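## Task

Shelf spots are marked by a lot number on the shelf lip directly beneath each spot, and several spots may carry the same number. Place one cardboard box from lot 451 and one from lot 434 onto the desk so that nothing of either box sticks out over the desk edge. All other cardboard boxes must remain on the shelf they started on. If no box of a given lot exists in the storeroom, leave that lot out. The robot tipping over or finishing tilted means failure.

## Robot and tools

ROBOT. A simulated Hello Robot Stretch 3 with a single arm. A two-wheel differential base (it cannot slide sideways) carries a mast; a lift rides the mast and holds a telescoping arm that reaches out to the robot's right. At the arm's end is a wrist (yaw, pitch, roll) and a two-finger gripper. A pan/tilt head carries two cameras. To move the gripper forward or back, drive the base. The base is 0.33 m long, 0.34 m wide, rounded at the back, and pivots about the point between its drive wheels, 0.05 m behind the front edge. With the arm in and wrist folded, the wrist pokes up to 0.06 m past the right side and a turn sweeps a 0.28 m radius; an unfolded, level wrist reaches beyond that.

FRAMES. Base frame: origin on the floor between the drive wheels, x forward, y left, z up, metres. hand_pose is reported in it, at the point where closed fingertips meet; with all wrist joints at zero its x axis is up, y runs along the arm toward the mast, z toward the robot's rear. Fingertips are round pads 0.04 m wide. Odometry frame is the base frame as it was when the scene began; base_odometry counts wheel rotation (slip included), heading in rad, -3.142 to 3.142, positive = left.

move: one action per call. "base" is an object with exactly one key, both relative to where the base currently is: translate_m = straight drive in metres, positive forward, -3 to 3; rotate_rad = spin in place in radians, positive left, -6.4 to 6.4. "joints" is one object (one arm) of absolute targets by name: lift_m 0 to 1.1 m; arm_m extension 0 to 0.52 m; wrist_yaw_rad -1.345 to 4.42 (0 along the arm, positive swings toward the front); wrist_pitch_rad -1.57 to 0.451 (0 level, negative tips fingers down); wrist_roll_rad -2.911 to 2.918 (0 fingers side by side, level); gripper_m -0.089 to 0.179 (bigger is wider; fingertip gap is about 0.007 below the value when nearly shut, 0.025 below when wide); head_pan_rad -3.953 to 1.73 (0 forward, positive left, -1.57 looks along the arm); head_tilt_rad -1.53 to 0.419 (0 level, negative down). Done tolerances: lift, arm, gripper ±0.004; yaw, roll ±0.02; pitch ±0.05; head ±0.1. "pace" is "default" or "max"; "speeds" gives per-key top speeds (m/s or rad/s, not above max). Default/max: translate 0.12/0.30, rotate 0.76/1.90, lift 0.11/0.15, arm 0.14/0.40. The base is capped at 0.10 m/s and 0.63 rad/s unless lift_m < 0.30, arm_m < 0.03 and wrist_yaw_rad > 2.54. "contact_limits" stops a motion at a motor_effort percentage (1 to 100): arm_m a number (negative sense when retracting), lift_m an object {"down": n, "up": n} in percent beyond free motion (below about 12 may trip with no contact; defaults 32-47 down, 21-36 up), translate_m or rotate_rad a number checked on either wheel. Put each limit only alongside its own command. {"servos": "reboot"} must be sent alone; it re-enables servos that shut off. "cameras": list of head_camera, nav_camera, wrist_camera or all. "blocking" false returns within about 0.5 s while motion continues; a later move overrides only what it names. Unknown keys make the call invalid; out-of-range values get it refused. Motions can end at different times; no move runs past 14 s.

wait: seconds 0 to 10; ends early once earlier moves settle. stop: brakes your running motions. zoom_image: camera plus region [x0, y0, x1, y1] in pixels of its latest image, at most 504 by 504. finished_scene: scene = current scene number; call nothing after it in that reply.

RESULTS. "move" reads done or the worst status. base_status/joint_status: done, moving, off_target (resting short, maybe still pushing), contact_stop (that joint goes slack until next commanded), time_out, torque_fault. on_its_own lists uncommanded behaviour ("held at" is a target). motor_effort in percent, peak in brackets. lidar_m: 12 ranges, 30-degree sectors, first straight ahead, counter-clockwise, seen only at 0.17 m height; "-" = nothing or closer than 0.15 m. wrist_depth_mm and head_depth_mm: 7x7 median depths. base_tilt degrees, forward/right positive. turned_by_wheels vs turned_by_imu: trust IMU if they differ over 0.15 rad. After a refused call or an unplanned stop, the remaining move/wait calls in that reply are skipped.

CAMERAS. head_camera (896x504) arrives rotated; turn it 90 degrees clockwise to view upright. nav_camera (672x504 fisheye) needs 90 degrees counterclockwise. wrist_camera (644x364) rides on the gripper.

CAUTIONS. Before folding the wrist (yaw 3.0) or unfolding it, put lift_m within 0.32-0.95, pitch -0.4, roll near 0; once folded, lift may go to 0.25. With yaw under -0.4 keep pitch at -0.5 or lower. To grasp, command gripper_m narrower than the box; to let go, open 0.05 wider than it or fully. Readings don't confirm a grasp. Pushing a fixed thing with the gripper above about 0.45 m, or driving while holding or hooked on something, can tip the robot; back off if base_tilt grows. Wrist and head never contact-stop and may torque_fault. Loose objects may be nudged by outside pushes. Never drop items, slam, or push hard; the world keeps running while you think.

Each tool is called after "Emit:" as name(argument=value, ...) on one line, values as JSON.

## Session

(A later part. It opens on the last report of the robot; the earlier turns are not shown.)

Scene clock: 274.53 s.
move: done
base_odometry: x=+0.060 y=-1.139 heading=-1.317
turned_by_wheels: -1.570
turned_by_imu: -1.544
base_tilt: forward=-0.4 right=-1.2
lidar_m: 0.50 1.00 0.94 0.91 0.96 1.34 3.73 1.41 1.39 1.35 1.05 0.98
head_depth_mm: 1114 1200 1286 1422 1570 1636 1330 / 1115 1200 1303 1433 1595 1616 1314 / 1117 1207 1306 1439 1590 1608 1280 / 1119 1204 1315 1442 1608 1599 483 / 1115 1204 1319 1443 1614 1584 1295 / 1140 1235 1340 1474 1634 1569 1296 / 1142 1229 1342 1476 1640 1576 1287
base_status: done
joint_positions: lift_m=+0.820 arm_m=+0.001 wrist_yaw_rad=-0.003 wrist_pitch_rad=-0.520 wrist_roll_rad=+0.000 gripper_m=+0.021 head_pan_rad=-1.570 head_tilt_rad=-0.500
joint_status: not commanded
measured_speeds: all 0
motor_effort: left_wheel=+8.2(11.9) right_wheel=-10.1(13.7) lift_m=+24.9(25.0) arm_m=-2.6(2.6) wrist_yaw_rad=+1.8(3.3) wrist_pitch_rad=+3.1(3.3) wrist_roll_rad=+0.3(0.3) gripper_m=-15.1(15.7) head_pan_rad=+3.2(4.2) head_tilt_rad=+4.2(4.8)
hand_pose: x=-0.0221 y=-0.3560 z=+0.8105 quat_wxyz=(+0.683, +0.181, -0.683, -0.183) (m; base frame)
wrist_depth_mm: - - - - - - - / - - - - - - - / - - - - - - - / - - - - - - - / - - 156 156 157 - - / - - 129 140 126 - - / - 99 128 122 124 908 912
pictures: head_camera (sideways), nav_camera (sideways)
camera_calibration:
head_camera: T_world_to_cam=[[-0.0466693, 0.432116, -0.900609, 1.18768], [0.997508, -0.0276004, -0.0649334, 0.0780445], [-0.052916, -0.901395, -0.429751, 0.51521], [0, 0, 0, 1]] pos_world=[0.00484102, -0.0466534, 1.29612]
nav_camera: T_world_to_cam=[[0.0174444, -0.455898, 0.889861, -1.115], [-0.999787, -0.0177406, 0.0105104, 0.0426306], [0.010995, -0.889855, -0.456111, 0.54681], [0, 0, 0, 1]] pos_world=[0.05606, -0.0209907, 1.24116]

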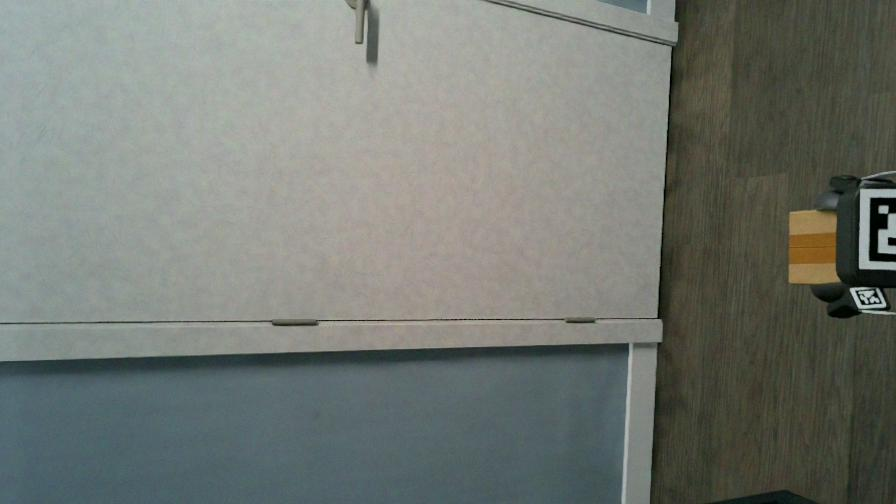

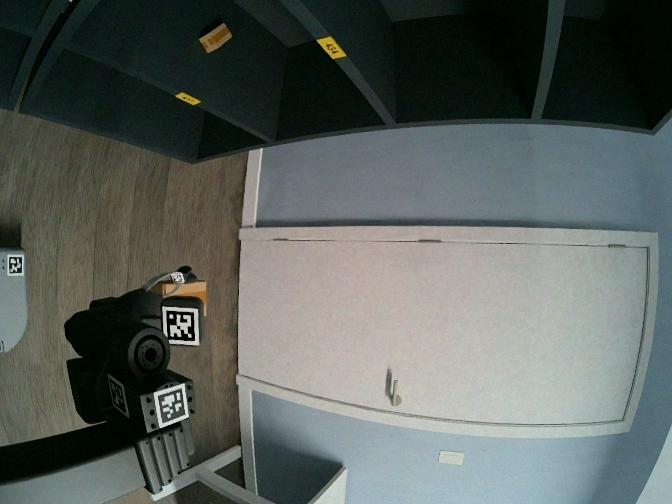

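Emit:
move(base={"translate_m": -1.35}, cameras=["head_camera", "nav_camera"])

Scene clock: 294.30 s.
move: time_out
base_odometry: x=-0.279 y=+0.167 heading=-1.316
turned_by_wheels: +0.000
turned_by_imu: -0.001
base_tilt: forward=-0.4 right=-1.3
lidar_m: 1.84 1.32 0.98 0.96 1.00 1.42 2.43 1.31 0.70 0.90 1.38 1.92
head_depth_mm: 1083 1179 1274 1346 953 760 1254 / 1083 1181 1280 1346 947 753 1252 / 1098 1180 1280 1351 941 746 1220 / 1096 1177 1291 1327 933 769 482 / 1094 1185 1292 1322 925 766 1297 / 1098 1193 1296 1310 918 761 1258 / 1104 1193 1309 1406 912 755 1289
base_status: translate_m time_out (by the wheels' count: -1.3493 of -1.3500)
joint_positions: lift_m=+0.820 arm_m=+0.001 wrist_yaw_rad=-0.003 wrist_pitch_rad=-0.520 wrist_roll_rad=+0.000 gripper_m=+0.021 head_pan_rad=-1.570 head_tilt_rad=-0.500
joint_status: not commanded
measured_speeds: all 0
motor_effort: left_wheel=-0.4(9.7) right_wheel=-0.6(15.3) lift_m=+26.2(26.7) arm_m=-3.3(13.3) wrist_yaw_rad=+1.7(3.4) wrist_pitch_rad=+3.2(3.4) wrist_roll_rad=+0.0(0.3) gripper_m=-15.6(16.1) head_pan_rad=+1.7(3.2) head_tilt_rad=+1.8(4.1)
hand_pose: x=-0.0221 y=-0.3560 z=+0.8105 quat_wxyz=(+0.683, +0.181, -0.683, -0.183) (m; base frame)
wrist_depth_mm: - - - - - - - / - - - - - - - / - - - - - - - / - - - 176 - - - / - - 156 156 155 - - / - - 129 141 128 - - / 981 99 128 122 124 908 914
pictures: head_camera (sideways), nav_camera (sideways)
camera_calibration:
head_camera: T_world_to_cam=[[-0.0466693, 0.432116, -0.900609, 1.18768], [0.997508, -0.0276004, -0.0649334, 0.0780445], [-0.052916, -0.901395, -0.429751, 0.51521], [0, 0, 0, 1]] pos_world=[0.00484102, -0.0466534, 1.29612]
nav_camera: T_world_to_cam=[[0.0174444, -0.455898, 0.889861, -1.115], [-0.999787, -0.0177406, 0.0105104, 0.0426306], [0.010995, -0.889855, -0.456111, 0.54681], [0, 0, 0, 1]] pos_world=[0.05606, -0.0209907, 1.24116]

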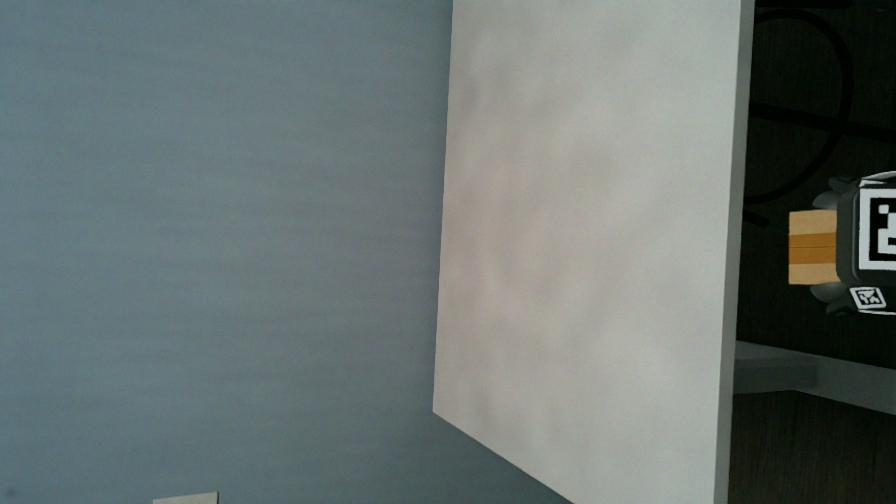

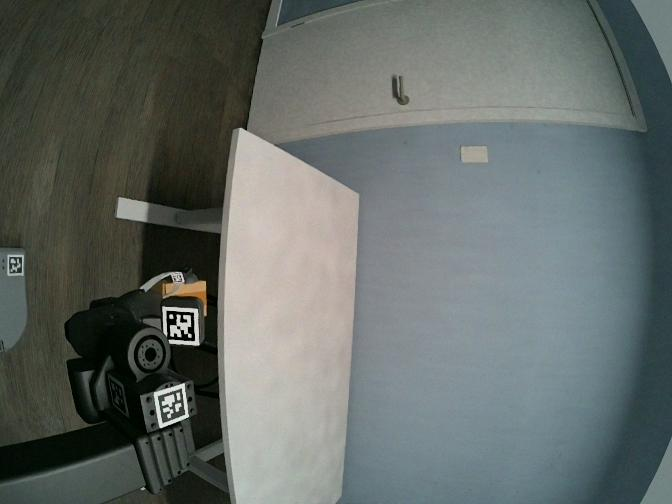

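Emit:
move(joints={"arm_m": 0.375}, pace="max")

Emit:
move(joints={"lift_m": 0.73}, speeds={"lift_m": 0.03}, contact_limits={"lift_m": {"down": 13}}, cameras=["head_camera", "wrist_camera"])

Scene clock: 309.00 s.
move: done
base_odometry: x=-0.279 y=+0.167 heading=-1.316
turned_by_wheels: +0.000
turned_by_imu: +0.000
base_tilt: forward=-0.2 right=-1.2
lidar_m: 1.85 1.32 0.99 0.96 1.01 1.42 2.43 1.31 0.71 0.90 1.39 1.92
head_depth_mm: 1088 1167 1273 1334 960 360 290 / 1091 1176 1276 1349 433 353 1036 / 1090 1177 1279 1350 529 749 1280 / 1094 1186 1283 1325 551 768 1305 / 1096 1184 1288 1312 923 766 1300 / 1102 1187 1300 1309 920 758 1259 / 1096 1195 1296 1406 912 758 1296
base_status: not commanded
joint_positions: lift_m=+0.820 arm_m=+0.375 wrist_yaw_rad=-0.003 wrist_pitch_rad=-0.521 wrist_roll_rad=+0.000 gripper_m=+0.021 head_pan_rad=-1.570 head_tilt_rad=-0.500
joint_status: all done
measured_speeds: all 0
motor_effort: left_wheel=-0.7(0.8) right_wheel=-0.4(1.3) lift_m=+26.4(27.2) arm_m=+12.9(14.6) wrist_yaw_rad=+1.8(3.4) wrist_pitch_rad=+3.5(3.5) wrist_roll_rad=+0.1(0.3) gripper_m=-15.6(15.9) head_pan_rad=+1.4(1.9) head_tilt_rad=+0.8(2.0)
hand_pose: x=-0.0221 y=-0.7302 z=+0.8103 quat_wxyz=(+0.683, +0.181, -0.683, -0.183) (m; base frame)
wrist_depth_mm: - - - - - - - / - - - - - - - / - - - - - - - / - - - 174 - - - / - - 155 156 151 - - / - - 129 140 126 - - / - 99 125 123 122 - -
pictures: none

Scene clock: 312.90 s.
move: contact_stop
base_odometry: x=-0.279 y=+0.167 heading=-1.316
turned_by_wheels: +0.000
turned_by_imu: +0.000
base_tilt: forward=-0.4 right=-1.3
lidar_m: 1.84 1.32 0.99 0.96 1.01 1.42 2.43 1.31 0.70 0.90 1.39 1.92
head_depth_mm: 1084 1160 1268 1346 960 757 1211 / 1085 1174 1278 1345 945 427 356 / 1092 1177 1283 1352 565 701 1278 / 1093 1185 1288 1340 613 719 1303 / 1098 1190 1288 1328 930 765 1294 / 1095 1185 1296 1306 918 762 1260 / 1104 1194 1301 1407 916 757 1295
base_status: not commanded
joint_positions: lift_m=+0.744 arm_m=+0.375 wrist_yaw_rad=-0.001 wrist_pitch_rad=-0.410 wrist_roll_rad=+0.000 gripper_m=+0.021 head_pan_rad=-1.570 head_tilt_rad=-0.500
joint_status: lift_m contact_stop (moved -0.076 of -0.090)
measured_speeds: translate_m=+0.000 rotate_rad=+0.000 lift_m=+0.005 arm_m=+0.000 wrist_yaw_rad=+0.000 wrist_pitch_rad=-0.024 wrist_roll_rad=+0.000 head_pan_rad=+0.000 head_tilt_rad=+0.000
on_its_own: lift_m is slack since a contact_stop (your +0.730 is given up); wrist_pitch_rad is at rest, and its effort (-16.9) is outside its rest range (-8 to +12)
motor_effort: left_wheel=-0.8(0.8) right_wheel=-0.8(1.3) lift_m=+21.4(26.4) arm_m=+11.4(14.0) wrist_yaw_rad=+1.3(3.4) wrist_pitch_rad=-16.9(22.0) wrist_roll_rad=+0.1(0.3) gripper_m=-15.1(15.8) head_pan_rad=+0.8(1.5) head_tilt_rad=+0.7(2.1)
contact_limits: lift_m down 13 (down: maximum 72; up: maximum 65)
hand_pose: x=-0.0216 y=-0.7454 z=+0.7585 quat_wxyz=(+0.693, +0.144, -0.692, -0.144) (m; base frame)
wrist_depth_mm: - - - - - - - / - - - - - - - / - - - - - - - / - - - - - - - / - - 154 160 149 - - / - - 129 140 128 - - / - 99 122 118 121 104 -
pictures: head_camera (sideways), wrist_camera
camera_calibration:
head_camera: T_world_to_cam=[[-0.0466693, 0.432116, -0.900609, 1.18768], [0.997508, -0.0276004, -0.0649334, 0.0780445], [-0.052916, -0.901395, -0.429751, 0.51521], [0, 0, 0, 1]] pos_world=[0.00484102, -0.0466534, 1.29612]
wrist_camera: T_world_to_cam=[[-0.999018, -0.0364881, -0.0251362, -0.0231389], [-0.000373787, 0.574225, -0.818698, 1.08155], [0.0443065, -0.817884, -0.573674, -0.00735338], [0, 0, 0, 1]] pos_world=[-0.0223861, -0.627909, 0.880659]

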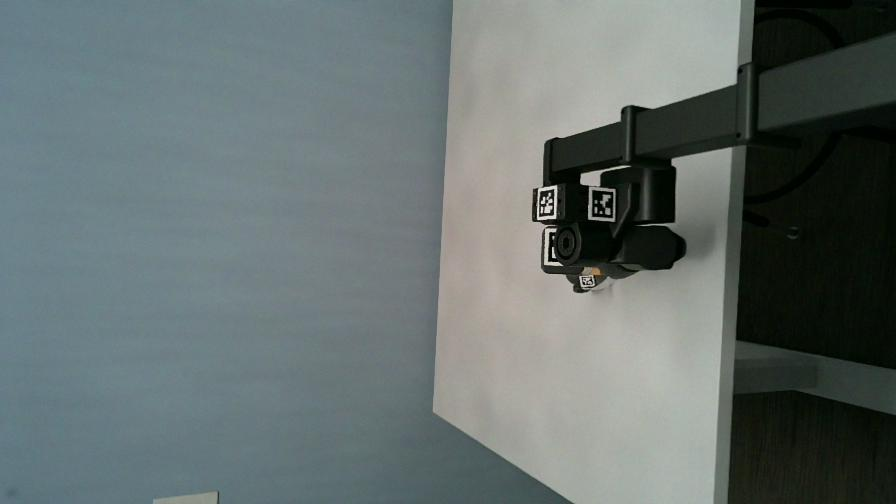

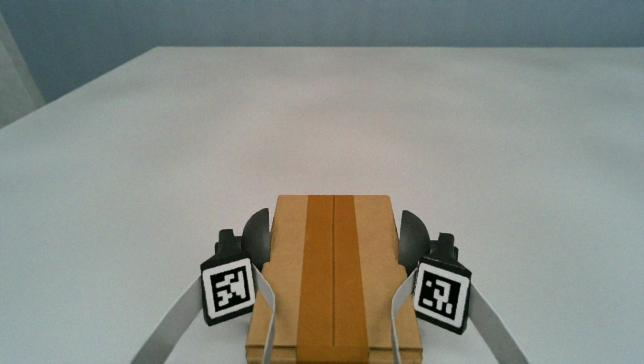

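Emit:
move(joints={"lift_m": 0.756})

Emit:
move(joints={"gripper_m": 0.179}, cameras=["wrist_camera"])

Emit:
move(joints={"arm_m": 0.0}, cameras=["head_camera", "nav_camera", "wrist_camera"])

Scene clock: 320.07 s.
move: done
base_odometry: x=-0.279 y=+0.167 heading=-1.316
turned_by_wheels: +0.000
turned_by_imu: +0.000
base_tilt: forward=-0.3 right=-1.2
lidar_m: 1.84 1.32 0.99 0.96 1.01 1.42 2.43 1.31 0.70 0.90 1.39 1.91
head_depth_mm: 1090 1174 1274 1337 954 757 1135 / 1090 1172 1274 1353 948 411 351 / 1089 1180 1286 1345 558 722 1287 / 1092 1182 1288 1337 592 719 1314 / 1095 1180 1292 1320 928 765 1300 / 1106 1194 1291 1305 919 761 1262 / 1102 1198 1301 1410 913 756 1285
base_status: not commanded
joint_positions: lift_m=+0.756 arm_m=+0.375 wrist_yaw_rad=-0.001 wrist_pitch_rad=-0.460 wrist_roll_rad=+0.000 gripper_m=+0.021 head_pan_rad=-1.570 head_tilt_rad=-0.500
joint_status: all done
measured_speeds: all 0
motor_effort: left_wheel=-0.2(0.8) right_wheel=-0.6(1.3) lift_m=+27.2(28.0) arm_m=+3.6(4.8) wrist_yaw_rad=-0.1(1.9) wrist_pitch_rad=-7.7(10.3) wrist_roll_rad=+0.1(0.3) gripper_m=-14.6(15.4) head_pan_rad=+0.2(0.6) head_tilt_rad=+0.4(0.6)
hand_pose: x=-0.0216 y=-0.7388 z=+0.7593 quat_wxyz=(+0.689, +0.161, -0.688, -0.162) (m; base frame)
wrist_depth_mm: - - - - - - - / - - - - - - - / - - - - - - - / - - - 181 - - - / - - 151 159 149 - - / - - 129 141 128 - - / - 99 124 120 122 - -
pictures: none

Scene clock: 322.20 s.
move: done
base_odometry: x=-0.279 y=+0.167 heading=-1.316
turned_by_wheels: +0.000
turned_by_imu: +0.000
base_tilt: forward=-0.4 right=-1.3
lidar_m: 1.84 1.32 0.99 0.96 1.01 1.42 2.43 1.31 0.70 0.90 1.39 1.92
head_depth_mm: 1081 1172 1276 1348 955 755 1136 / 1087 1176 1272 1341 945 412 351 / 1091 1178 1284 1353 559 721 1280 / 1092 1182 1288 1333 593 719 1305 / 1101 1185 1292 1314 925 764 1300 / 1100 1184 1292 1309 920 761 1258 / 1104 1188 1297 1411 915 755 1289
base_status: not commanded
joint_positions: lift_m=+0.756 arm_m=+0.375 wrist_yaw_rad=-0.001 wrist_pitch_rad=-0.511 wrist_roll_rad=+0.000 gripper_m=+0.179 head_pan_rad=-1.570 head_tilt_rad=-0.500
joint_status: all done
measured_speeds: all 0
motor_effort: left_wheel=-0.5(0.9) right_wheel=-0.1(1.3) lift_m=+24.4(27.8) arm_m=+1.7(4.2) wrist_yaw_rad=-0.3(1.6) wrist_pitch_rad=+1.5(7.8) wrist_roll_rad=-0.1(0.3) gripper_m=+0.8(82.5) head_pan_rad=-0.2(0.7) head_tilt_rad=+0.0(0.7)
hand_pose: x=-0.0217 y=-0.7317 z=+0.7484 quat_wxyz=(+0.684, +0.179, -0.684, -0.179) (m; base frame)
wrist_depth_mm: - - - - - - - / - - - - - - - / - - - - - - - / - - - 163 - - - / - 142 - 143 142 - - / - 126 - 125 124 - - / - - 122 121 117 - 105
pictures: wrist_camera
camera_calibration:
wrist_camera: T_world_to_cam=[[-0.999022, -0.0336225, -0.028706, -0.0181392], [-0.000273847, 0.654006, -0.756489, 1.07717], [0.0442089, -0.755742, -0.653376, 0.103137], [0, 0, 0, 1]] pos_world=[-0.022386, -0.627141, 0.881733]

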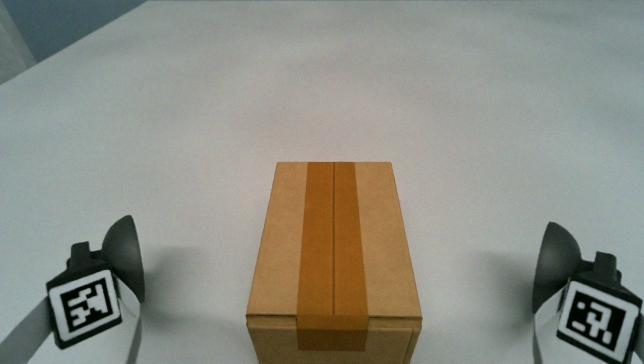

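Scene clock: 326.17 s.
move: done
base_odometry: x=-0.279 y=+0.167 heading=-1.316
turned_by_wheels: +0.000
turned_by_imu: +0.000
base_tilt: forward=-0.2 right=-1.2
lidar_m: 1.84 1.32 0.99 0.96 1.01 1.42 2.43 1.31 0.70 0.90 1.39 1.92
head_depth_mm: 1088 1177 1273 1340 957 759 1260 / 1089 1175 1280 1343 952 753 1246 / 1094 1175 1285 1350 939 747 1278 / 1089 1184 1281 1331 900 766 1305 / 1091 1185 1295 1319 926 764 1301 / 1100 1190 1297 1313 922 759 1266 / 1095 1190 1300 1417 913 756 1292
base_status: not commanded
joint_positions: lift_m=+0.756 arm_m=+0.001 wrist_yaw_rad=-0.001 wrist_pitch_rad=-0.512 wrist_roll_rad=+0.000 gripper_m=+0.179 head_pan_rad=-1.570 head_tilt_rad=-0.500
joint_status: all done
measured_speeds: all 0
motor_effort: left_wheel=-0.4(1.0) right_wheel=+0.2(1.4) lift_m=+25.2(25.5) arm_m=-12.7(15.0) wrist_yaw_rad=+0.1(1.5) wrist_pitch_rad=+1.7(1.8) wrist_roll_rad=+0.0(0.3) gripper_m=+0.4(1.2) head_pan_rad=-0.9(1.0) head_tilt_rad=-0.8(1.6)
hand_pose: x=-0.0217 y=-0.3572 z=+0.7482 quat_wxyz=(+0.684, +0.179, -0.684, -0.179) (m; base frame)
wrist_depth_mm: - - - 408 - - - / - - - - - - - / - - - - - - - / - - - - - - - / - - - - - - - / 123 929 990 - 980 993 974 / 859 862 866 891 862 848 105
pictures: head_camera (sideways), nav_camera (sideways), wrist_camera
camera_calibration:
head_camera: T_world_to_cam=[[-0.0466693, 0.432116, -0.900609, 1.18768], [0.997508, -0.0276004, -0.0649334, 0.0780445], [-0.052916, -0.901395, -0.429751, 0.51521], [0, 0, 0, 1]] pos_world=[0.00484102, -0.0466534, 1.29612]
nav_camera: T_world_to_cam=[[0.0174444, -0.455898, 0.889861, -1.115], [-0.999787, -0.0177406, 0.0105104, 0.0426306], [0.010995, -0.889855, -0.456111, 0.54681], [0, 0, 0, 1]] pos_world=[0.05606, -0.0209907, 1.24116]
wrist_camera: T_world_to_cam=[[-0.999022, -0.0335998, -0.0287321, -0.0055222], [-0.000273794, 0.654597, -0.755978, 0.832009], [0.0442086, -0.755231, -0.653967, 0.386736], [0, 0, 0, 1]] pos_world=[-0.022386, -0.252742, 0.881733]

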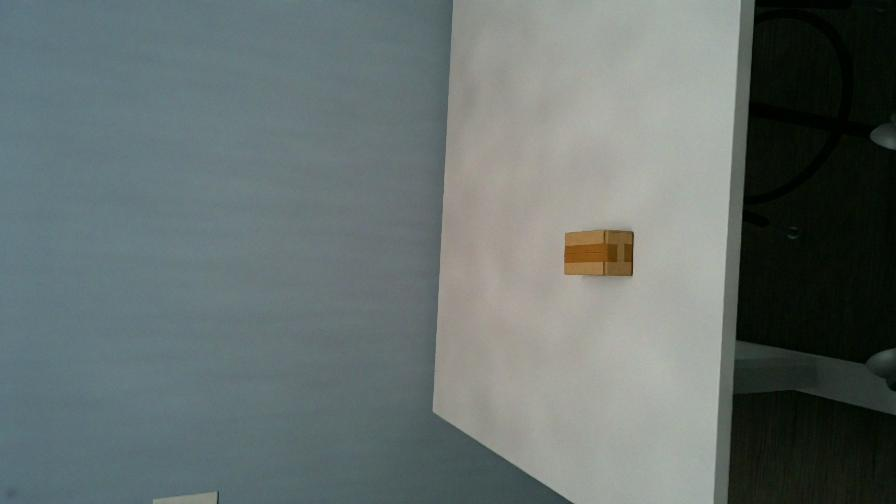

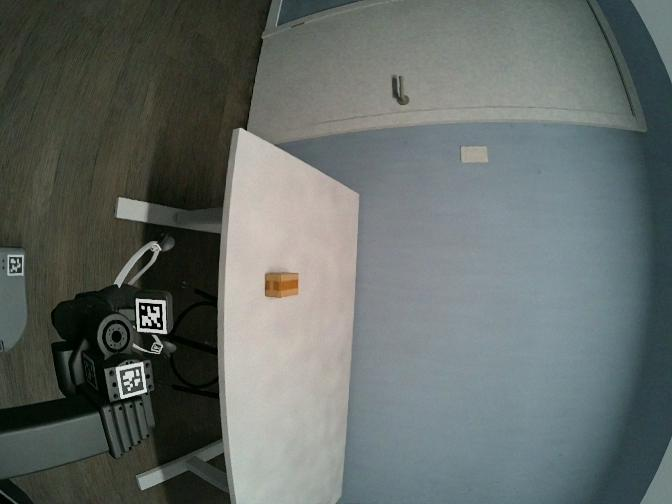

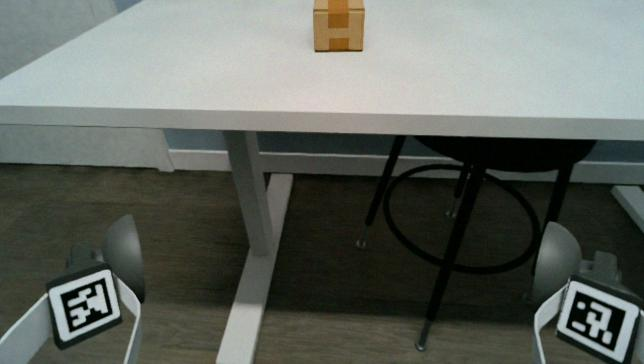

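Emit:
move(joints={"wrist_yaw_rad": 3.0, "wrist_pitch_rad": -0.4, "gripper_m": 0.0}, pace="max")

Emit:
move(joints={"lift_m": 0.28}, base={"translate_m": -0.4}, pace="max")

Emit:
move(base={"translate_m": -1.48}, joints={"head_pan_rad": 1.57, "head_tilt_rad": -0.3}, pace="max", cameras=["head_camera", "nav_camera"])

Scene clock: 341.33 s.
move: done
base_odometry: x=-0.279 y=+0.167 heading=-1.316
turned_by_wheels: +0.000
turned_by_imu: +0.000
base_tilt: forward=-0.2 right=-1.3
lidar_m: 1.84 1.31 0.99 0.96 1.01 1.42 2.43 1.31 0.70 0.90 1.38 1.91
head_depth_mm: 1083 1171 1278 1346 962 761 1262 / 1087 1176 1280 1355 948 752 1260 / 1091 1179 1283 1348 942 749 1279 / 1092 1186 1278 1341 898 767 1308 / 1098 1193 1291 1314 926 764 1301 / 1099 1190 1297 1311 920 760 1258 / 1102 1190 1302 1405 916 756 1288
base_status: not commanded
joint_positions: lift_m=+0.756 arm_m=+0.001 wrist_yaw_rad=+2.997 wrist_pitch_rad=-0.420 wrist_roll_rad=+0.000 gripper_m=+0.000 head_pan_rad=-1.570 head_tilt_rad=-0.500
joint_status: all done
measured_speeds: all 0
motor_effort: left_wheel=-0.7(0.8) right_wheel=-0.5(1.4) lift_m=+29.3(29.6) arm_m=-9.5(12.9) wrist_yaw_rad=+2.7(6.5) wrist_pitch_rad=+3.3(5.6) wrist_roll_rad=-0.1(0.3) gripper_m=-1.2(82.4) head_pan_rad=-1.0(1.6) head_tilt_rad=-1.5(2.0)
hand_pose: x=+0.0111 y=+0.0762 z=+0.7682 quat_wxyz=(+0.197, +0.700, +0.097, +0.679) (m; base frame)
wrist_depth_mm: - 137 - - - - - / - 148 - - - - - / - 161 - - - - - / - 187 - - - - - / - - 213 152 - - - / - - 218 130 - - - / 971 939 121 904 882 945 919
pictures: none

Scene clock: 345.90 s.
move: done
base_odometry: x=-0.380 y=+0.554 heading=-1.316
turned_by_wheels: +0.000
turned_by_imu: -0.001
base_tilt: forward=-0.1 right=-1.3
lidar_m: 2.24 1.34 1.00 0.98 1.02 2.09 2.03 1.80 1.04 0.68 0.97 1.90
head_depth_mm: 1071 1164 1258 1322 959 733 1324 / 1077 1159 1262 1334 950 729 1309 / 1075 1164 1269 1335 939 747 1310 / 1079 1171 1278 1334 935 742 1270 / 1079 1172 1278 1313 929 740 1305 / 1086 1175 1277 1315 916 735 1258 / 1097 1181 1280 1294 912 733 1287
base_status: done
joint_positions: lift_m=+0.280 arm_m=+0.001 wrist_yaw_rad=+2.998 wrist_pitch_rad=-0.419 wrist_roll_rad=+0.000 gripper_m=+0.000 head_pan_rad=-1.570 head_tilt_rad=-0.500
joint_status: all done
measured_speeds: all 0
motor_effort: left_wheel=-1.2(10.8) right_wheel=-10.5(15.6) lift_m=+26.3(28.1) arm_m=-3.6(9.9) wrist_yaw_rad=+1.5(3.4) wrist_pitch_rad=+3.0(3.2) wrist_roll_rad=+0.1(0.3) gripper_m=-0.7(1.8) head_pan_rad=-1.4(2.0) head_tilt_rad=-2.1(2.5)
hand_pose: x=+0.0110 y=+0.0764 z=+0.2925 quat_wxyz=(+0.197, +0.700, +0.097, +0.680) (m; base frame)
wrist_depth_mm: - 137 - - - - - / - 147 - - - - - / 925 162 860 893 880 866 859 / 736 186 649 713 697 684 688 / 595 572 213 153 581 577 576 / 507 508 218 130 469 497 488 / 279 277 125 262 263 432 428
pictures: none

Scene clock: 352.23 s.
move: done
base_odometry: x=-0.753 y=+1.986 heading=-1.316
turned_by_wheels: +0.000
turned_by_imu: -0.001
base_tilt: forward=-0.4 right=-1.0
lidar_m: 3.51 1.41 1.12 1.96 0.78 0.58 0.57 0.60 0.84 1.26 1.17 1.19
head_depth_mm: 2139 2195 1324 1300 1270 1244 1222 / 2141 2245 2352 2457 2576 1928 1514 / 2158 2229 2391 2473 2599 2000 1542 / 2177 2273 2357 2485 2613 2013 1538 / 2156 2261 2382 2448 2569 1992 1531 / 2125 2239 2318 2389 2410 1980 1525 / 1525 1553 1580 1602 1648 1675 1502
base_status: done
joint_positions: lift_m=+0.280 arm_m=+0.001 wrist_yaw_rad=+2.998 wrist_pitch_rad=-0.419 wrist_roll_rad=+0.000 gripper_m=+0.000 head_pan_rad=+1.570 head_tilt_rad=-0.300
joint_status: all done
measured_speeds: all 0
motor_effort: left_wheel=-3.2(14.2) right_wheel=-3.7(15.4) lift_m=+29.7(31.7) arm_m=+4.7(5.4) wrist_yaw_rad=+2.5(3.0) wrist_pitch_rad=+3.1(3.1) wrist_roll_rad=+0.1(0.4) gripper_m=-0.8(1.6) head_pan_rad=-2.7(6.6) head_tilt_rad=+4.2(8.6)
hand_pose: x=+0.0110 y=+0.0764 z=+0.2925 quat_wxyz=(+0.197, +0.700, +0.097, +0.680) (m; base frame)
wrist_depth_mm: - 137 - - - - - / - 148 - - - - - / 820 162 852 902 885 878 865 / 701 186 657 705 704 701 688 / 603 570 213 153 581 573 578 / 508 512 218 130 467 501 492 / 281 277 124 263 263 432 428
pictures: head_camera (sideways), nav_camera (sideways)
camera_calibration:
head_camera: T_world_to_cam=[[0.0460807, -0.244611, -0.968526, 1.27576], [-0.997449, 0.0416533, -0.0579767, 0.0811952], [0.054524, 0.968726, -0.242067, 0.270314], [0, 0, 0, 1]] pos_world=[0.00746177, 0.046821, 1.30574]
nav_camera: T_world_to_cam=[[-0.0168412, 0.270001, 0.962713, -1.20993], [0.999815, 0.0135023, 0.0137034, 0.0262141], [-0.00929893, 0.962765, -0.270178, 0.304975], [0, 0, 0, 1]] pos_world=[-0.04375, 0.0327079, 1.24685]

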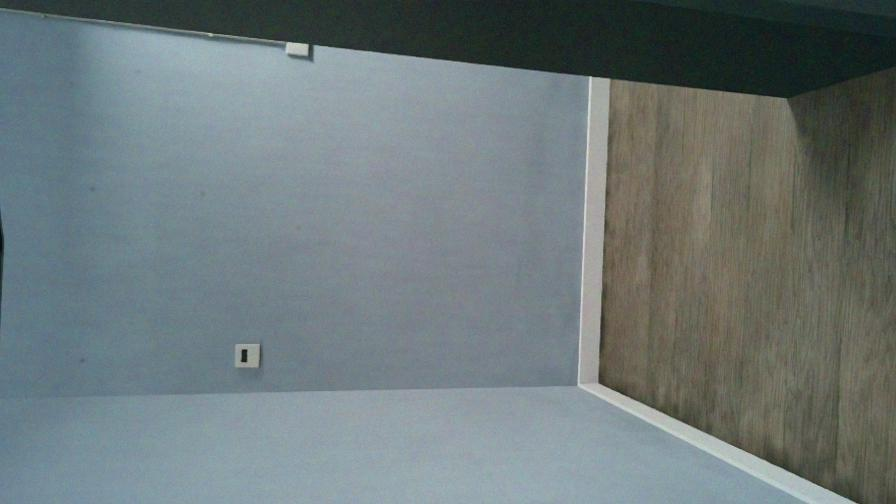

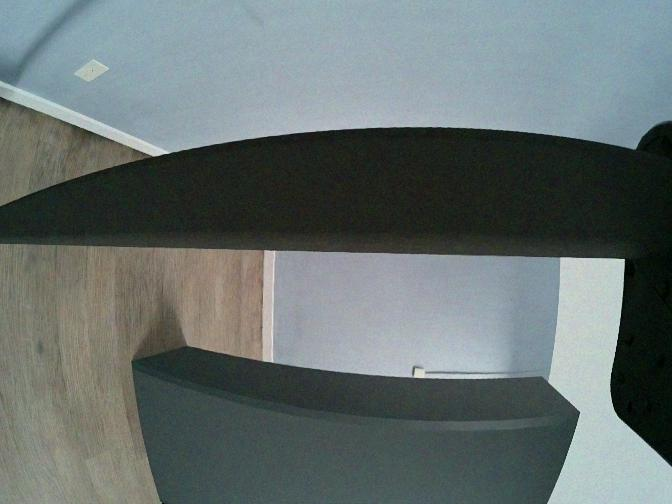

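Emit:
move(base={"rotate_rad": 1.571}, joints={"head_pan_rad": -1.2, "head_tilt_rad": -0.4}, pace="max", cameras=["nav_camera"])

Scene clock: 369.57 s.
move: done
base_odometry: x=-0.753 y=+1.986 heading=+0.255
turned_by_wheels: +1.571
turned_by_imu: +1.539
base_tilt: forward=-0.3 right=-1.0
lidar_m: 2.10 0.80 0.59 0.57 0.59 0.82 1.26 1.17 1.17 3.68 1.44 1.12
head_depth_mm: 3347 3538 3705 3586 2465 1800 1429 / 3470 3729 3869 3682 2450 1792 1414 / 3627 3429 3748 3731 2421 1795 1408 / 2719 2576 2811 3029 2413 1772 1407 / 1896 2017 2166 2325 2282 1769 1398 / 1585 1660 1748 1852 1970 1768 1394 / 1359 1408 1476 1557 1619 1650 1397
base_status: done
joint_positions: lift_m=+0.280 arm_m=+0.001 wrist_yaw_rad=+2.998 wrist_pitch_rad=-0.419 wrist_roll_rad=+0.000 gripper_m=+0.000 head_pan_rad=-1.208 head_tilt_rad=-0.400
joint_status: all done
measured_speeds: translate_m=+0.000 rotate_rad=+0.000 lift_m=+0.000 arm_m=+0.000 wrist_yaw_rad=+0.000 wrist_pitch_rad=+0.000 wrist_roll_rad=+0.000 head_pan_rad=+0.024 head_tilt_rad=+0.000
motor_effort: left_wheel=-7.3(15.1) right_wheel=+8.5(14.4) lift_m=+28.2(30.0) arm_m=-1.5(10.4) wrist_yaw_rad=+1.2(2.8) wrist_pitch_rad=+3.0(3.1) wrist_roll_rad=-0.1(0.3) gripper_m=-0.7(1.5) head_pan_rad=+3.5(5.7) head_tilt_rad=-3.7(8.0)
hand_pose: x=+0.0110 y=+0.0764 z=+0.2925 quat_wxyz=(+0.197, +0.700, +0.097, +0.680) (m; base frame)
wrist_depth_mm: 533 137 549 561 586 590 605 / 574 148 595 614 615 636 - / 623 162 193 - - - - / - 182 191 690 675 687 694 / 605 571 212 153 579 574 571 / 509 508 217 131 472 495 485 / 279 276 125 262 262 434 425
pictures: nav_camera (sideways)
camera_calibration:
nav_camera: T_world_to_cam=[[0.145332, -0.335107, 0.930904, -1.16937], [-0.929286, -0.36916, 0.0121894, 0.0399625], [0.339568, -0.866847, -0.365061, 0.42625], [0, 0, 0, 1]] pos_world=[0.0623426, -0.00761657, 1.24369]

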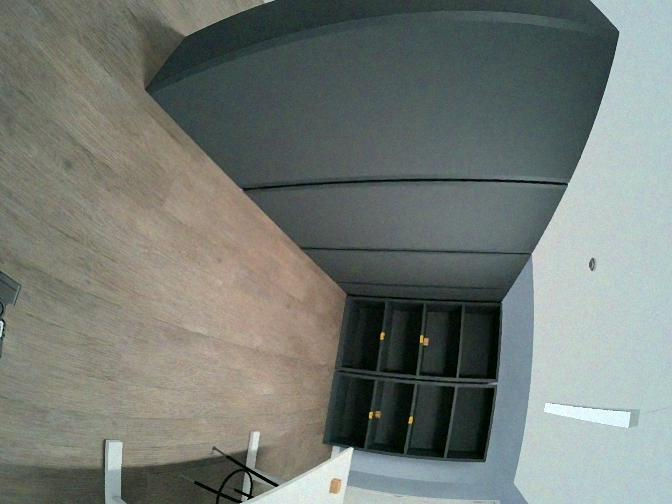

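Emit:
move(base={"translate_m": 1.5}, joints={"head_pan_rad": -2.2, "head_tilt_rad": -0.35}, pace="max", cameras=["head_camera", "nav_camera"])

Scene clock: 385.17 s.
move: done
base_odometry: x=+0.699 y=+2.364 heading=+0.254
turned_by_wheels: +0.000
turned_by_imu: +0.002
base_tilt: forward=-0.3 right=-1.3
lidar_m: 1.00 0.77 0.56 0.55 0.57 0.79 2.27 0.66 0.49 0.47 1.40 1.03
head_depth_mm: 2855 2975 3094 2922 2713 1924 1479 / 3082 3239 3390 3123 2677 1894 1481 / 510 543 582 627 684 1696 1393 / 473 500 534 570 613 661 716 / 440 464 492 523 560 598 646 / 412 433 456 483 514 548 586 / 388 406 427 449 475 504 538
base_status: done
joint_positions: lift_m=+0.280 arm_m=+0.001 wrist_yaw_rad=+2.998 wrist_pitch_rad=-0.419 wrist_roll_rad=+0.000 gripper_m=+0.000 head_pan_rad=-2.200 head_tilt_rad=-0.350
joint_status: all done
measured_speeds: all 0
motor_effort: left_wheel=+0.1(9.7) right_wheel=+6.0(17.3) lift_m=+26.5(28.8) arm_m=-6.1(13.1) wrist_yaw_rad=+1.0(3.0) wrist_pitch_rad=+3.1(3.2) wrist_roll_rad=-0.1(0.4) gripper_m=-1.0(1.4) head_pan_rad=+3.6(5.7) head_tilt_rad=+4.6(7.3)
hand_pose: x=+0.0110 y=+0.0764 z=+0.2925 quat_wxyz=(+0.197, +0.700, +0.097, +0.680) (m; base frame)
wrist_depth_mm: 512 137 532 549 557 575 581 / 557 148 576 592 609 613 633 / 606 162 610 632 - - - / - 178 189 678 680 669 690 / 599 569 213 152 578 582 580 / 509 509 217 130 468 494 489 / 279 278 125 263 263 428 429
pictures: head_camera (sideways), nav_camera (sideways)
camera_calibration:
head_camera: T_world_to_cam=[[0.134774, 0.26389, -0.955091, 1.25769], [0.784291, -0.617491, -0.0599398, 0.0728691], [-0.605577, -0.74099, -0.290188, 0.336919], [0, 0, 0, 1]] pos_world=[-0.0226241, -0.0372429, 1.30335]
nav_camera: T_world_to_cam=[[-0.173147, -0.266916, 0.948038, -1.18975], [-0.817276, 0.576101, 0.012934, 0.0383316], [-0.549618, -0.772569, -0.317894, 0.370372], [0, 0, 0, 1]] pos_world=[0.0288896, -0.0535075, 1.24517]

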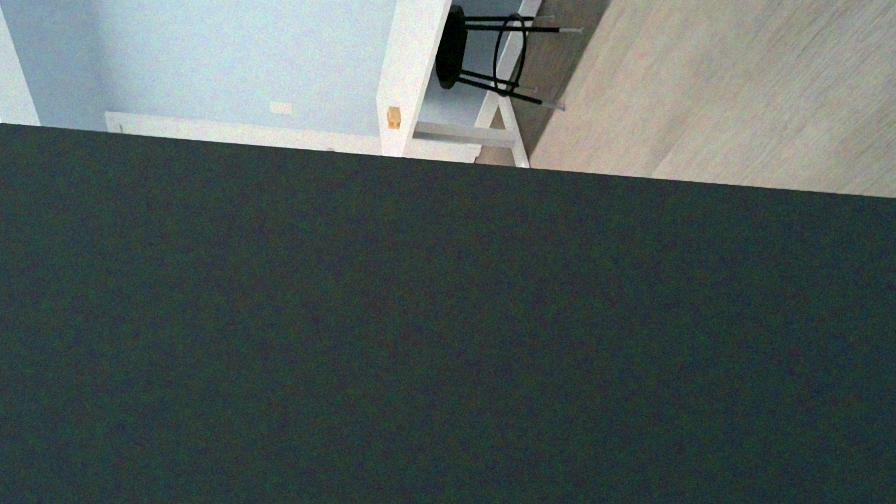

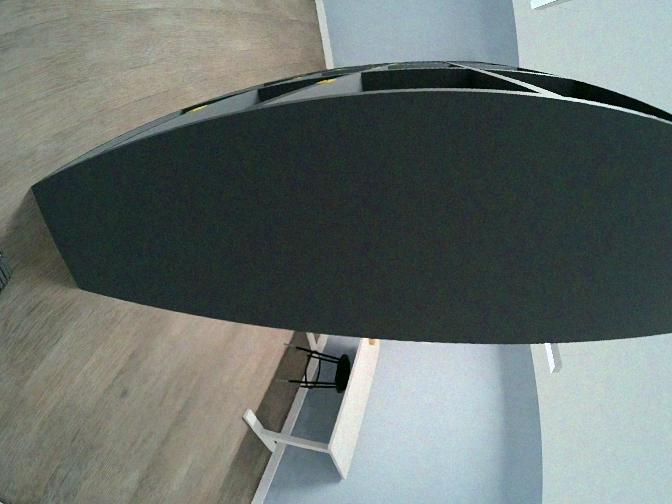

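Emit:
move(base={"translate_m": 0.52}, pace="max")

Emit:
move(base={"rotate_rad": -1.58}, joints={"head_pan_rad": -0.7, "head_tilt_rad": -0.35}, pace="max", cameras=["head_camera", "nav_camera"])

Scene clock: 402.77 s.
move: done
base_odometry: x=+1.202 y=+2.495 heading=+0.254
turned_by_wheels: +0.000
turned_by_imu: +0.000
base_tilt: forward=-0.4 right=-1.3
lidar_m: 0.48 0.50 0.56 0.54 0.56 0.78 2.24 0.71 1.40 1.79 0.67 0.50
head_depth_mm: 618 666 722 789 870 967 1097 / 599 627 666 710 770 845 938 / 1266 995 1374 1095 1348 1040 885 / 1390 1403 1543 1087 1554 1163 1345 / 1314 1370 1469 1321 1545 1570 1374 / 1236 1289 1371 1451 1540 1651 1451 / 1654 2010 2105 2229 2288 1839 1452
base_status: done
joint_positions: lift_m=+0.280 arm_m=+0.001 wrist_yaw_rad=+2.998 wrist_pitch_rad=-0.419 wrist_roll_rad=+0.000 gripper_m=+0.000 head_pan_rad=-2.200 head_tilt_rad=-0.350
joint_status: not commanded
measured_speeds: all 0
motor_effort: left_wheel=-1.5(13.5) right_wheel=+9.0(13.3) lift_m=+25.3(26.7) arm_m=-0.6(3.9) wrist_yaw_rad=+1.4(2.8) wrist_pitch_rad=+3.0(3.1) wrist_roll_rad=+0.0(0.3) gripper_m=-1.2(1.6) head_pan_rad=+2.5(3.3) head_tilt_rad=+3.8(5.0)
hand_pose: x=+0.0110 y=+0.0764 z=+0.2925 quat_wxyz=(+0.197, +0.700, +0.097, +0.680) (m; base frame)
wrist_depth_mm: 502 137 522 536 549 560 552 / 549 148 570 589 597 613 539 / 600 162 610 627 634 - 546 / - 179 189 675 672 669 532 / 600 574 212 152 582 581 543 / 509 508 217 130 473 499 491 / 277 279 125 262 262 430 428
pictures: none

Scene clock: 404.90 s.
move: done
base_odometry: x=+1.202 y=+2.495 heading=-1.326
turned_by_wheels: -1.580
turned_by_imu: -1.549
base_tilt: forward=-0.4 right=-1.2
lidar_m: 1.72 0.67 0.50 0.48 0.50 0.56 0.54 0.56 0.79 2.33 0.71 1.42
head_depth_mm: 652 706 771 844 940 1049 1216 / 589 631 682 741 814 893 1000 / 1175 669 1285 712 754 812 873 / 1324 1057 1462 1068 1468 1119 1301 / 1353 1393 1509 1171 1547 1212 1376 / 1251 1309 1400 1444 1502 1627 1418 / 1194 1257 1349 1450 1719 1702 1448
base_status: done
joint_positions: lift_m=+0.280 arm_m=+0.001 wrist_yaw_rad=+2.998 wrist_pitch_rad=-0.419 wrist_roll_rad=+0.000 gripper_m=+0.000 head_pan_rad=-0.693 head_tilt_rad=-0.350
joint_status: all done
measured_speeds: all 0
motor_effort: left_wheel=+6.3(14.6) right_wheel=-7.8(15.0) lift_m=+24.4(25.9) arm_m=-8.7(9.0) wrist_yaw_rad=+2.4(3.1) wrist_pitch_rad=+3.0(3.1) wrist_roll_rad=-0.1(0.3) gripper_m=-1.0(1.5) head_pan_rad=-3.2(6.2) head_tilt_rad=+3.3(8.0)
hand_pose: x=+0.0110 y=+0.0764 z=+0.2925 quat_wxyz=(+0.197, +0.700, +0.097, +0.680) (m; base frame)
wrist_depth_mm: 456 137 478 490 495 507 517 / 500 147 517 524 534 541 - / 541 162 171 - - - - / - 179 188 - - 650 669 / 598 558 212 152 576 573 570 / 510 505 218 130 467 495 493 / 280 277 125 262 262 431 430
pictures: head_camera (sideways), nav_camera (sideways)
camera_calibration:
head_camera: T_world_to_cam=[[-0.254784, 0.151328, -0.955084, 1.26005], [0.666156, 0.743401, -0.0599199, 0.0735923], [0.700943, -0.651502, -0.290214, 0.329017], [0, 0, 0, 1]] pos_world=[0.0413933, -0.0310335, 1.30335]
nav_camera: T_world_to_cam=[[0.255343, -0.189775, 0.948043, -1.19238], [-0.626987, -0.778922, 0.0129492, 0.0371366], [0.735994, -0.597717, -0.317878, 0.362468], [0, 0, 0, 1]] pos_world=[0.0609755, 0.0192956, 1.24517]

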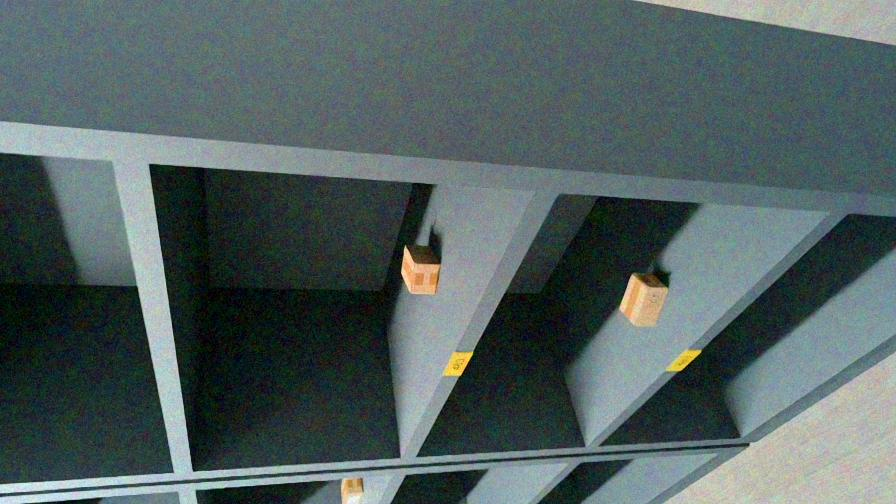

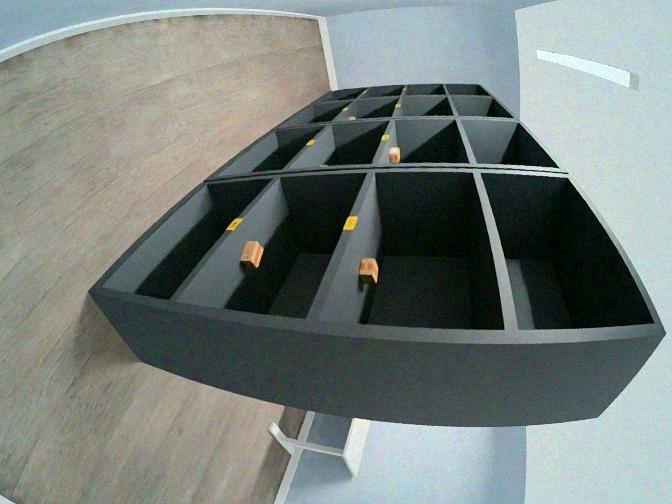

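Emit:
zoom_image(camera="head_camera", region=[436, 344, 480, 384])

Emit:
zoom_image(camera="head_camera", region=[664, 340, 708, 380])

Emit:
move(base={"translate_m": 0.7}, joints={"head_pan_rad": -1.1}, pace="max", cameras=["head_camera", "nav_camera"])

Scaled by 11.455 from the camera's 896x504 image, which has a finer 1280x720 frame.

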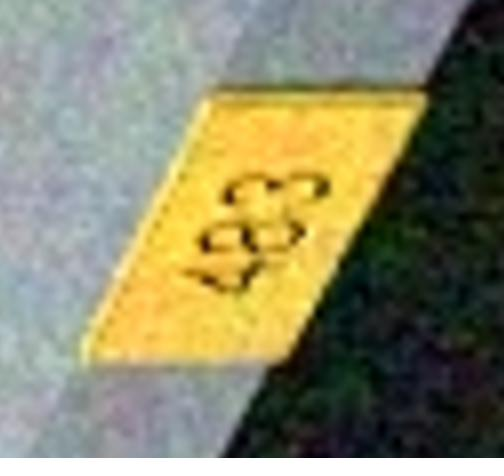

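Scaled by 11.455 from the camera's 896x504 image, which has a finer 1280x720 frame.

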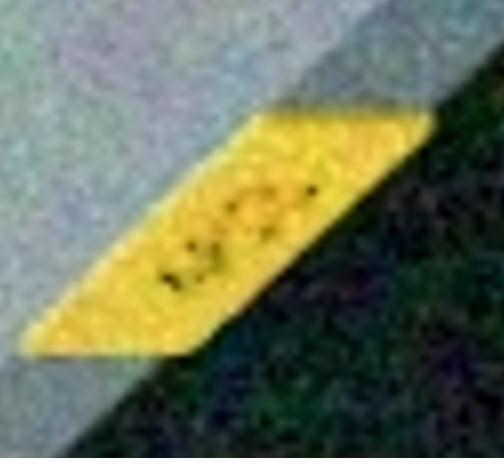

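Scene clock: 414.53 s.
move: done
base_odometry: x=+1.372 y=+1.815 heading=-1.325
turned_by_wheels: +0.000
turned_by_imu: +0.000
base_tilt: forward=-0.3 right=-1.3
lidar_m: 1.65 0.64 0.48 0.47 0.49 0.68 1.23 1.29 0.57 0.76 0.91 0.85
head_depth_mm: 478 845 894 933 661 1020 888 / 488 890 941 974 657 1082 879 / 877 933 996 1015 650 1125 823 / 916 989 1051 1068 686 1120 872 / 941 989 1082 1062 768 1110 866 / 823 870 933 946 987 1058 923 / 726 761 811 836 869 934 958
base_status: done
joint_positions: lift_m=+0.280 arm_m=+0.001 wrist_yaw_rad=+2.998 wrist_pitch_rad=-0.419 wrist_roll_rad=+0.000 gripper_m=+0.000 head_pan_rad=-1.100 head_tilt_rad=-0.350
joint_status: all done
measured_speeds: all 0
motor_effort: left_wheel=+4.6(16.0) right_wheel=-1.9(10.7) lift_m=+23.6(24.8) arm_m=-11.4(13.1) wrist_yaw_rad=+2.4(3.1) wrist_pitch_rad=+3.0(3.1) wrist_roll_rad=+0.2(0.4) gripper_m=-0.8(1.6) head_pan_rad=+3.5(3.9) head_tilt_rad=+1.7(3.2)
hand_pose: x=+0.0109 y=+0.0764 z=+0.2925 quat_wxyz=(+0.197, +0.700, +0.097, +0.680) (m; base frame)
wrist_depth_mm: 444 137 461 470 476 490 499 / 484 147 495 511 525 529 537 / 527 162 197 541 - - - / - 178 188 - - - 637 / 578 559 212 153 580 573 574 / 509 502 218 130 467 497 496 / 280 278 124 262 262 432 427
pictures: head_camera (sideways), nav_camera (sideways)
camera_calibration:
head_camera: T_world_to_cam=[[-0.173904, 0.239931, -0.955087, 1.25955], [0.906272, 0.418429, -0.0599004, 0.0720613], [0.385265, -0.875985, -0.290209, 0.330966], [0, 0, 0, 1]] pos_world=[0.0262243, -0.0424364, 1.30335]
nav_camera: T_world_to_cam=[[0.15918, -0.275453, 0.948044, -1.19179], [-0.884382, -0.466584, 0.0129256, 0.0387566], [0.438782, -0.840491, -0.317877, 0.364297], [0, 0, 0, 1]] pos_world=[0.0641374, -0.00400967, 1.24517]

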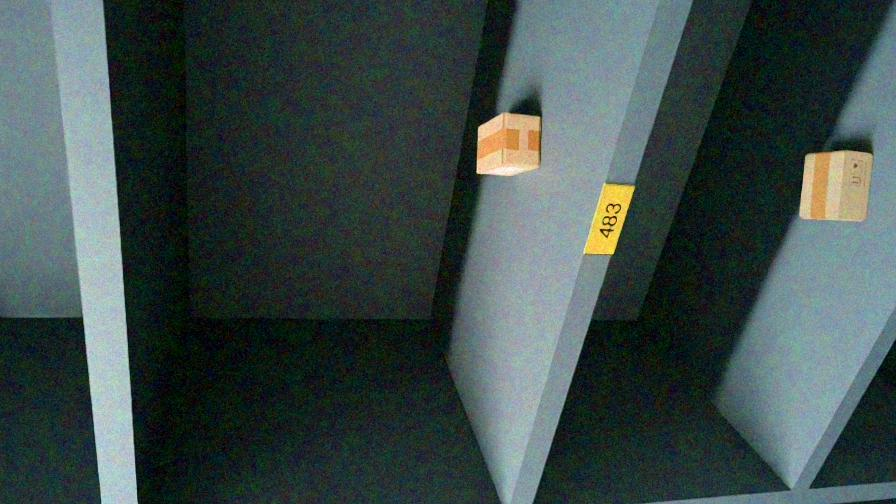

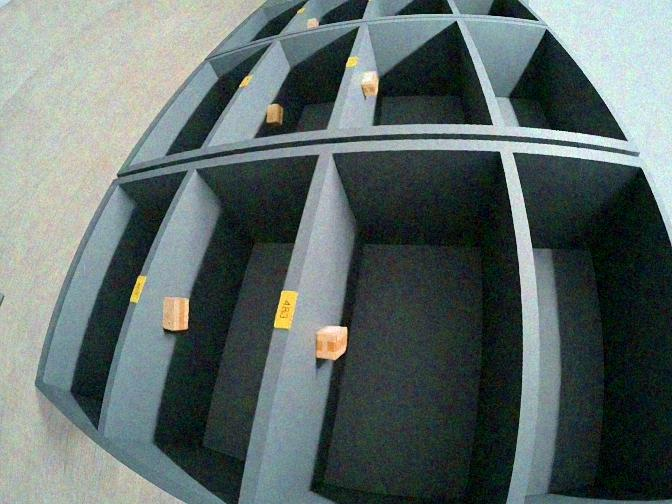

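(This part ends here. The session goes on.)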